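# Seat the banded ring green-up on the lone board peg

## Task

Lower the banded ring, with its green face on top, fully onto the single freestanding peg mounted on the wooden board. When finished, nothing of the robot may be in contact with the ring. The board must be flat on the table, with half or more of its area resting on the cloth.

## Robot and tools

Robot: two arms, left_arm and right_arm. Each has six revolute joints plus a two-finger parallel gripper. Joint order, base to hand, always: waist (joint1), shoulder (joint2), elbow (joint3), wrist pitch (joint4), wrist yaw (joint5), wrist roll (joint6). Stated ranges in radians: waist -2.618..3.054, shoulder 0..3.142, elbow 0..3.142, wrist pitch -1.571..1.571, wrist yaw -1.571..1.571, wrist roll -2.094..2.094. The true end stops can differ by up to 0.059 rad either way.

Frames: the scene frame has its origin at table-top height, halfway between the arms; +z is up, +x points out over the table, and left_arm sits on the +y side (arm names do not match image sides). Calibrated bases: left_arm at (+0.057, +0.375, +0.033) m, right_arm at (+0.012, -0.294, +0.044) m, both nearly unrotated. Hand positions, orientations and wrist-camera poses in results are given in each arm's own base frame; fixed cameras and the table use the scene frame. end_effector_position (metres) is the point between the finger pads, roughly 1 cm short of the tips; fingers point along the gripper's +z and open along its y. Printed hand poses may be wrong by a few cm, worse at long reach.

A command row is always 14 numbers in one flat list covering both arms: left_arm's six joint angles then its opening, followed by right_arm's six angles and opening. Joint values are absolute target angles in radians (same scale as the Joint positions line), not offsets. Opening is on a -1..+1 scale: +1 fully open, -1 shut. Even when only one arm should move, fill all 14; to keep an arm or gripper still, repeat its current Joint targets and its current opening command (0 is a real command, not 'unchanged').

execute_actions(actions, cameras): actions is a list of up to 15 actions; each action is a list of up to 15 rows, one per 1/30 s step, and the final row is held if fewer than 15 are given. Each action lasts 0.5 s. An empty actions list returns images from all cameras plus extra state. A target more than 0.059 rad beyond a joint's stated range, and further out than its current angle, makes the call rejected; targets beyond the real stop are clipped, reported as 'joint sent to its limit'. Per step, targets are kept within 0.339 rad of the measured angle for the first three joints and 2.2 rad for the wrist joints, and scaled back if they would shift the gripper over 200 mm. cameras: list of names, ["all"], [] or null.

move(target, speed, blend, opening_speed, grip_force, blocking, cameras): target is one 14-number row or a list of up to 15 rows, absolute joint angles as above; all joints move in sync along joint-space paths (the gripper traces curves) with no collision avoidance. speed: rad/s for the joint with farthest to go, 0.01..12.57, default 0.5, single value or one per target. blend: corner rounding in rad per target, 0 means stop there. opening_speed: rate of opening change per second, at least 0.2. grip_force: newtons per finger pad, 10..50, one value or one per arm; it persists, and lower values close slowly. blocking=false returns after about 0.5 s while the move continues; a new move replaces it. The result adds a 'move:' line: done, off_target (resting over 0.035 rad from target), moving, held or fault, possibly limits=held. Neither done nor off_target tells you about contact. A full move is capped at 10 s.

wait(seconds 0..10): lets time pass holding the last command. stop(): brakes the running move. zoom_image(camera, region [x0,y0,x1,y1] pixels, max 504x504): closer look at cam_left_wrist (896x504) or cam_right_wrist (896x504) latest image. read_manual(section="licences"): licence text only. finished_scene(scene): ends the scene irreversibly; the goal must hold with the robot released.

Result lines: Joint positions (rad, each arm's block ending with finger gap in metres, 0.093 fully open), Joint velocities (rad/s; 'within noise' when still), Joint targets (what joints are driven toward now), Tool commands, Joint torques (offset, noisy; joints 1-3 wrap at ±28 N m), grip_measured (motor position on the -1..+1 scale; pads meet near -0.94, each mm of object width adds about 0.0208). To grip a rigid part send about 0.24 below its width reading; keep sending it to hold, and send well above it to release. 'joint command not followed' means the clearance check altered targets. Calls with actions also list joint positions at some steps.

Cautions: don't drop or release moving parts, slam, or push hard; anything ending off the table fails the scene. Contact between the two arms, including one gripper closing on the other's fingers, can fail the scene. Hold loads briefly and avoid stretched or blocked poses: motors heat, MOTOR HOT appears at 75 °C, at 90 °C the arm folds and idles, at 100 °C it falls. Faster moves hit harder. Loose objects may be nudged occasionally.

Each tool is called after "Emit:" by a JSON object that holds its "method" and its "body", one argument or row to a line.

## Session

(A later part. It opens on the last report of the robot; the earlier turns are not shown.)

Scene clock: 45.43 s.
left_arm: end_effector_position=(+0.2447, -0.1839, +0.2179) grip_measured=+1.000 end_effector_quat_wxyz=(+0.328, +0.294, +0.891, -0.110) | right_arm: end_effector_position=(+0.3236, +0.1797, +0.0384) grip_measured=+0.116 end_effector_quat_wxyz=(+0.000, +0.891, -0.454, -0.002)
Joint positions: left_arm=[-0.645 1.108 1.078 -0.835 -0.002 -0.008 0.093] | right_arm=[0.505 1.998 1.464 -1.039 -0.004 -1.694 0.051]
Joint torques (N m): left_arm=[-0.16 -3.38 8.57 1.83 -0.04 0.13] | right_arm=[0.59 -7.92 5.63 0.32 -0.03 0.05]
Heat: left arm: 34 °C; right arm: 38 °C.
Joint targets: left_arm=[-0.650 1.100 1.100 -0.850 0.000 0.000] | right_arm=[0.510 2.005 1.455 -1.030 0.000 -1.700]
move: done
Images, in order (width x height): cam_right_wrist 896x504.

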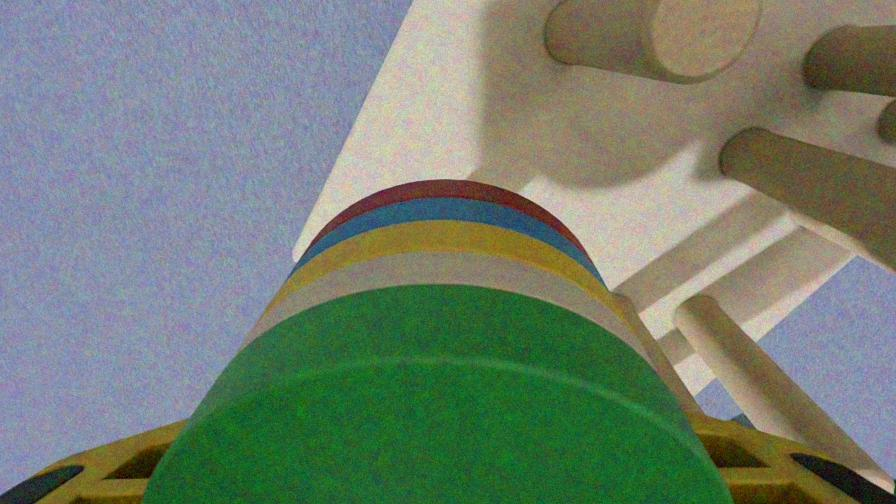

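Emit:
{"method": "move", "body": {
  "target": [
    [-0.65,1.1,1.1,-0.85,0,0,1,0.508,2.015,1.415,-0.978,0,-1.7,-0.15],
    [-0.65,1.1,1.1,-0.85,0,0,1,0.508,2.015,1.425,-0.99,0,-1.7,-0.15],
    [-0.65,1.1,1.1,-0.85,0,0,1,0.508,2.015,1.425,-0.99,0,-1.7,0.5]
  ],
  "speed": 0.1,
  "opening_speed": 0.6,
  "cameras": ["all"]
}}

Scene clock: 48.07 s.
left_arm: end_effector_position=(+0.2447, -0.1839, +0.2179) grip_measured=+1.000 end_effector_quat_wxyz=(+0.328, +0.294, +0.891, -0.110) | right_arm: end_effector_position=(+0.3226, +0.1785, +0.0320) grip_measured=+0.498 end_effector_quat_wxyz=(+0.000, +0.891, -0.454, +0.000)
Joint positions: left_arm=[-0.645 1.108 1.078 -0.835 -0.002 -0.008 0.093] | right_arm=[0.505 1.998 1.437 -1.01 -0.001 -1.694 0.069]
Joint torques (N m): left_arm=[-0.14 -3.51 8.7 1.8 -0.06 0.11] | right_arm=[0.42 -7.02 5.23 0.45 -0.07 0.04]
Heat: left arm: 35 °C; right arm: 38 °C.
Joint targets: left_arm=[-0.650 1.100 1.100 -0.850 0.000 0.000] | right_arm=[0.508 2.015 1.425 -0.990 0.000 -1.700]
move: done

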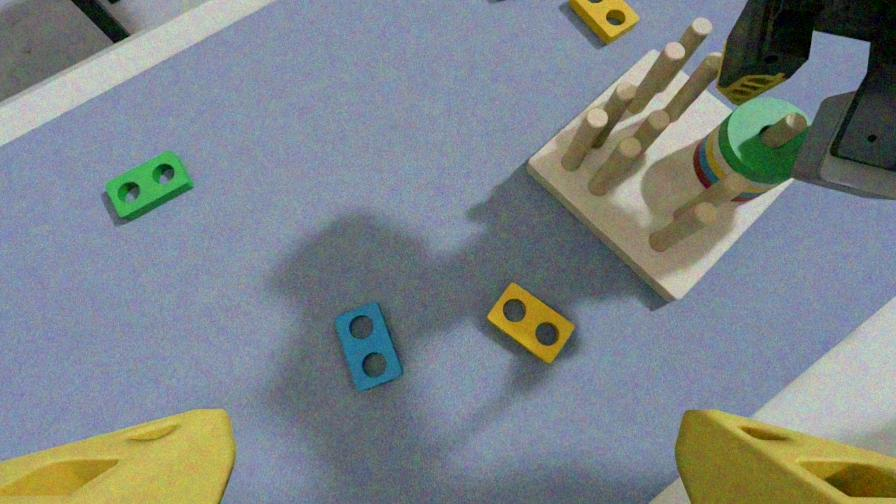

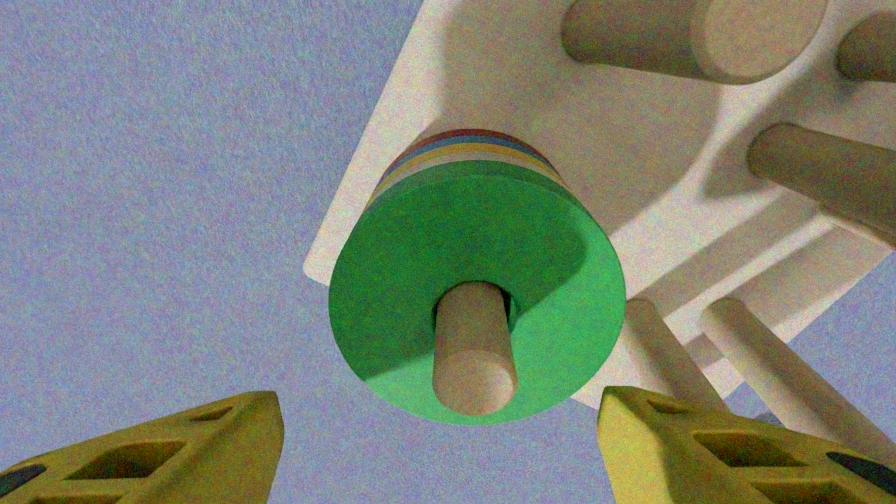

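Slid down. Retreat up a bit.

Emit:
{"method": "move", "body": {
  "target": [-0.65,1.1,1.1,-0.85,0,0,1,0.508,1.88,1.69,-1.36,0,-1.7,0.5],
  "speed": 0.4,
  "cameras": ["all"]
}}

Scene clock: 49.80 s.
left_arm: end_effector_position=(+0.2447, -0.1839, +0.2179) grip_measured=+1.000 end_effector_quat_wxyz=(+0.328, +0.294, +0.891, -0.110) | right_arm: end_effector_position=(+0.3082, +0.1706, +0.1150) grip_measured=+0.499 end_effector_quat_wxyz=(+0.016, +0.891, -0.454, -0.011)
Joint positions: left_arm=[-0.645 1.108 1.078 -0.835 -0.002 -0.008 0.093] | right_arm=[0.505 1.917 1.658 -1.351 -0.001 -1.694 0.069]
Joint torques (N m): left_arm=[-0.31 -3.43 8.51 1.79 -0.07 0.09] | right_arm=[0.4 -11.11 9.69 0.02 -0.07 0.05]
Heat: left arm: 35 °C; right arm: 38 °C.
Joint targets: left_arm=[-0.650 1.100 1.100 -0.850 0.000 0.000] | right_arm=[0.508 1.880 1.690 -1.360 0.000 -1.700]
move: off_target (right_arm); right_arm: the shoulder is farthest, 0.037 rad from its target

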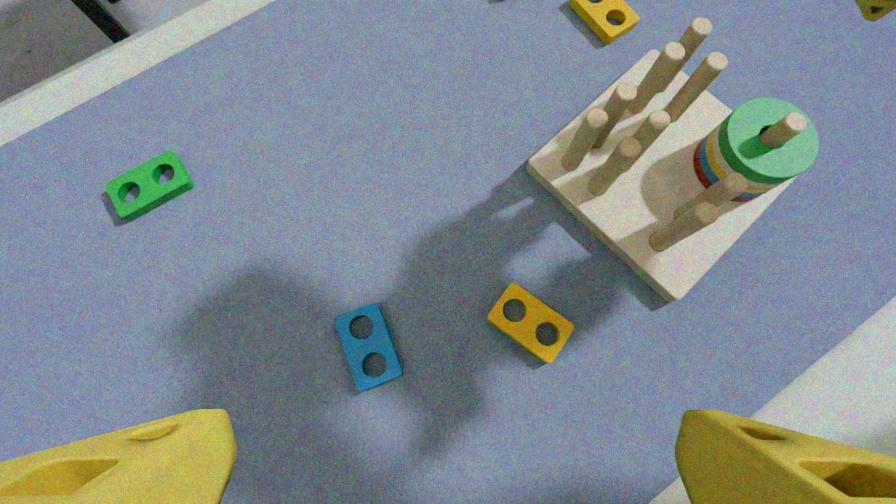

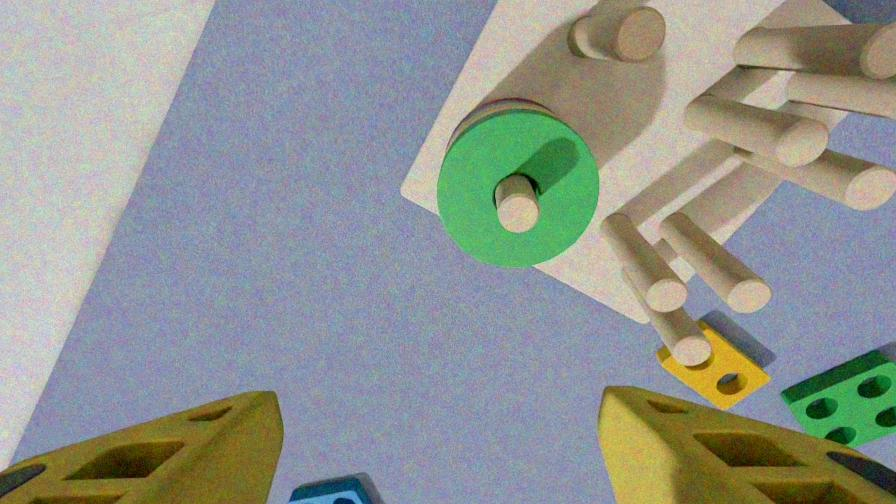

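Emit:
{"method": "finished_scene", "body": {
  "scene": 2
}}

The scene is finished: the task was done.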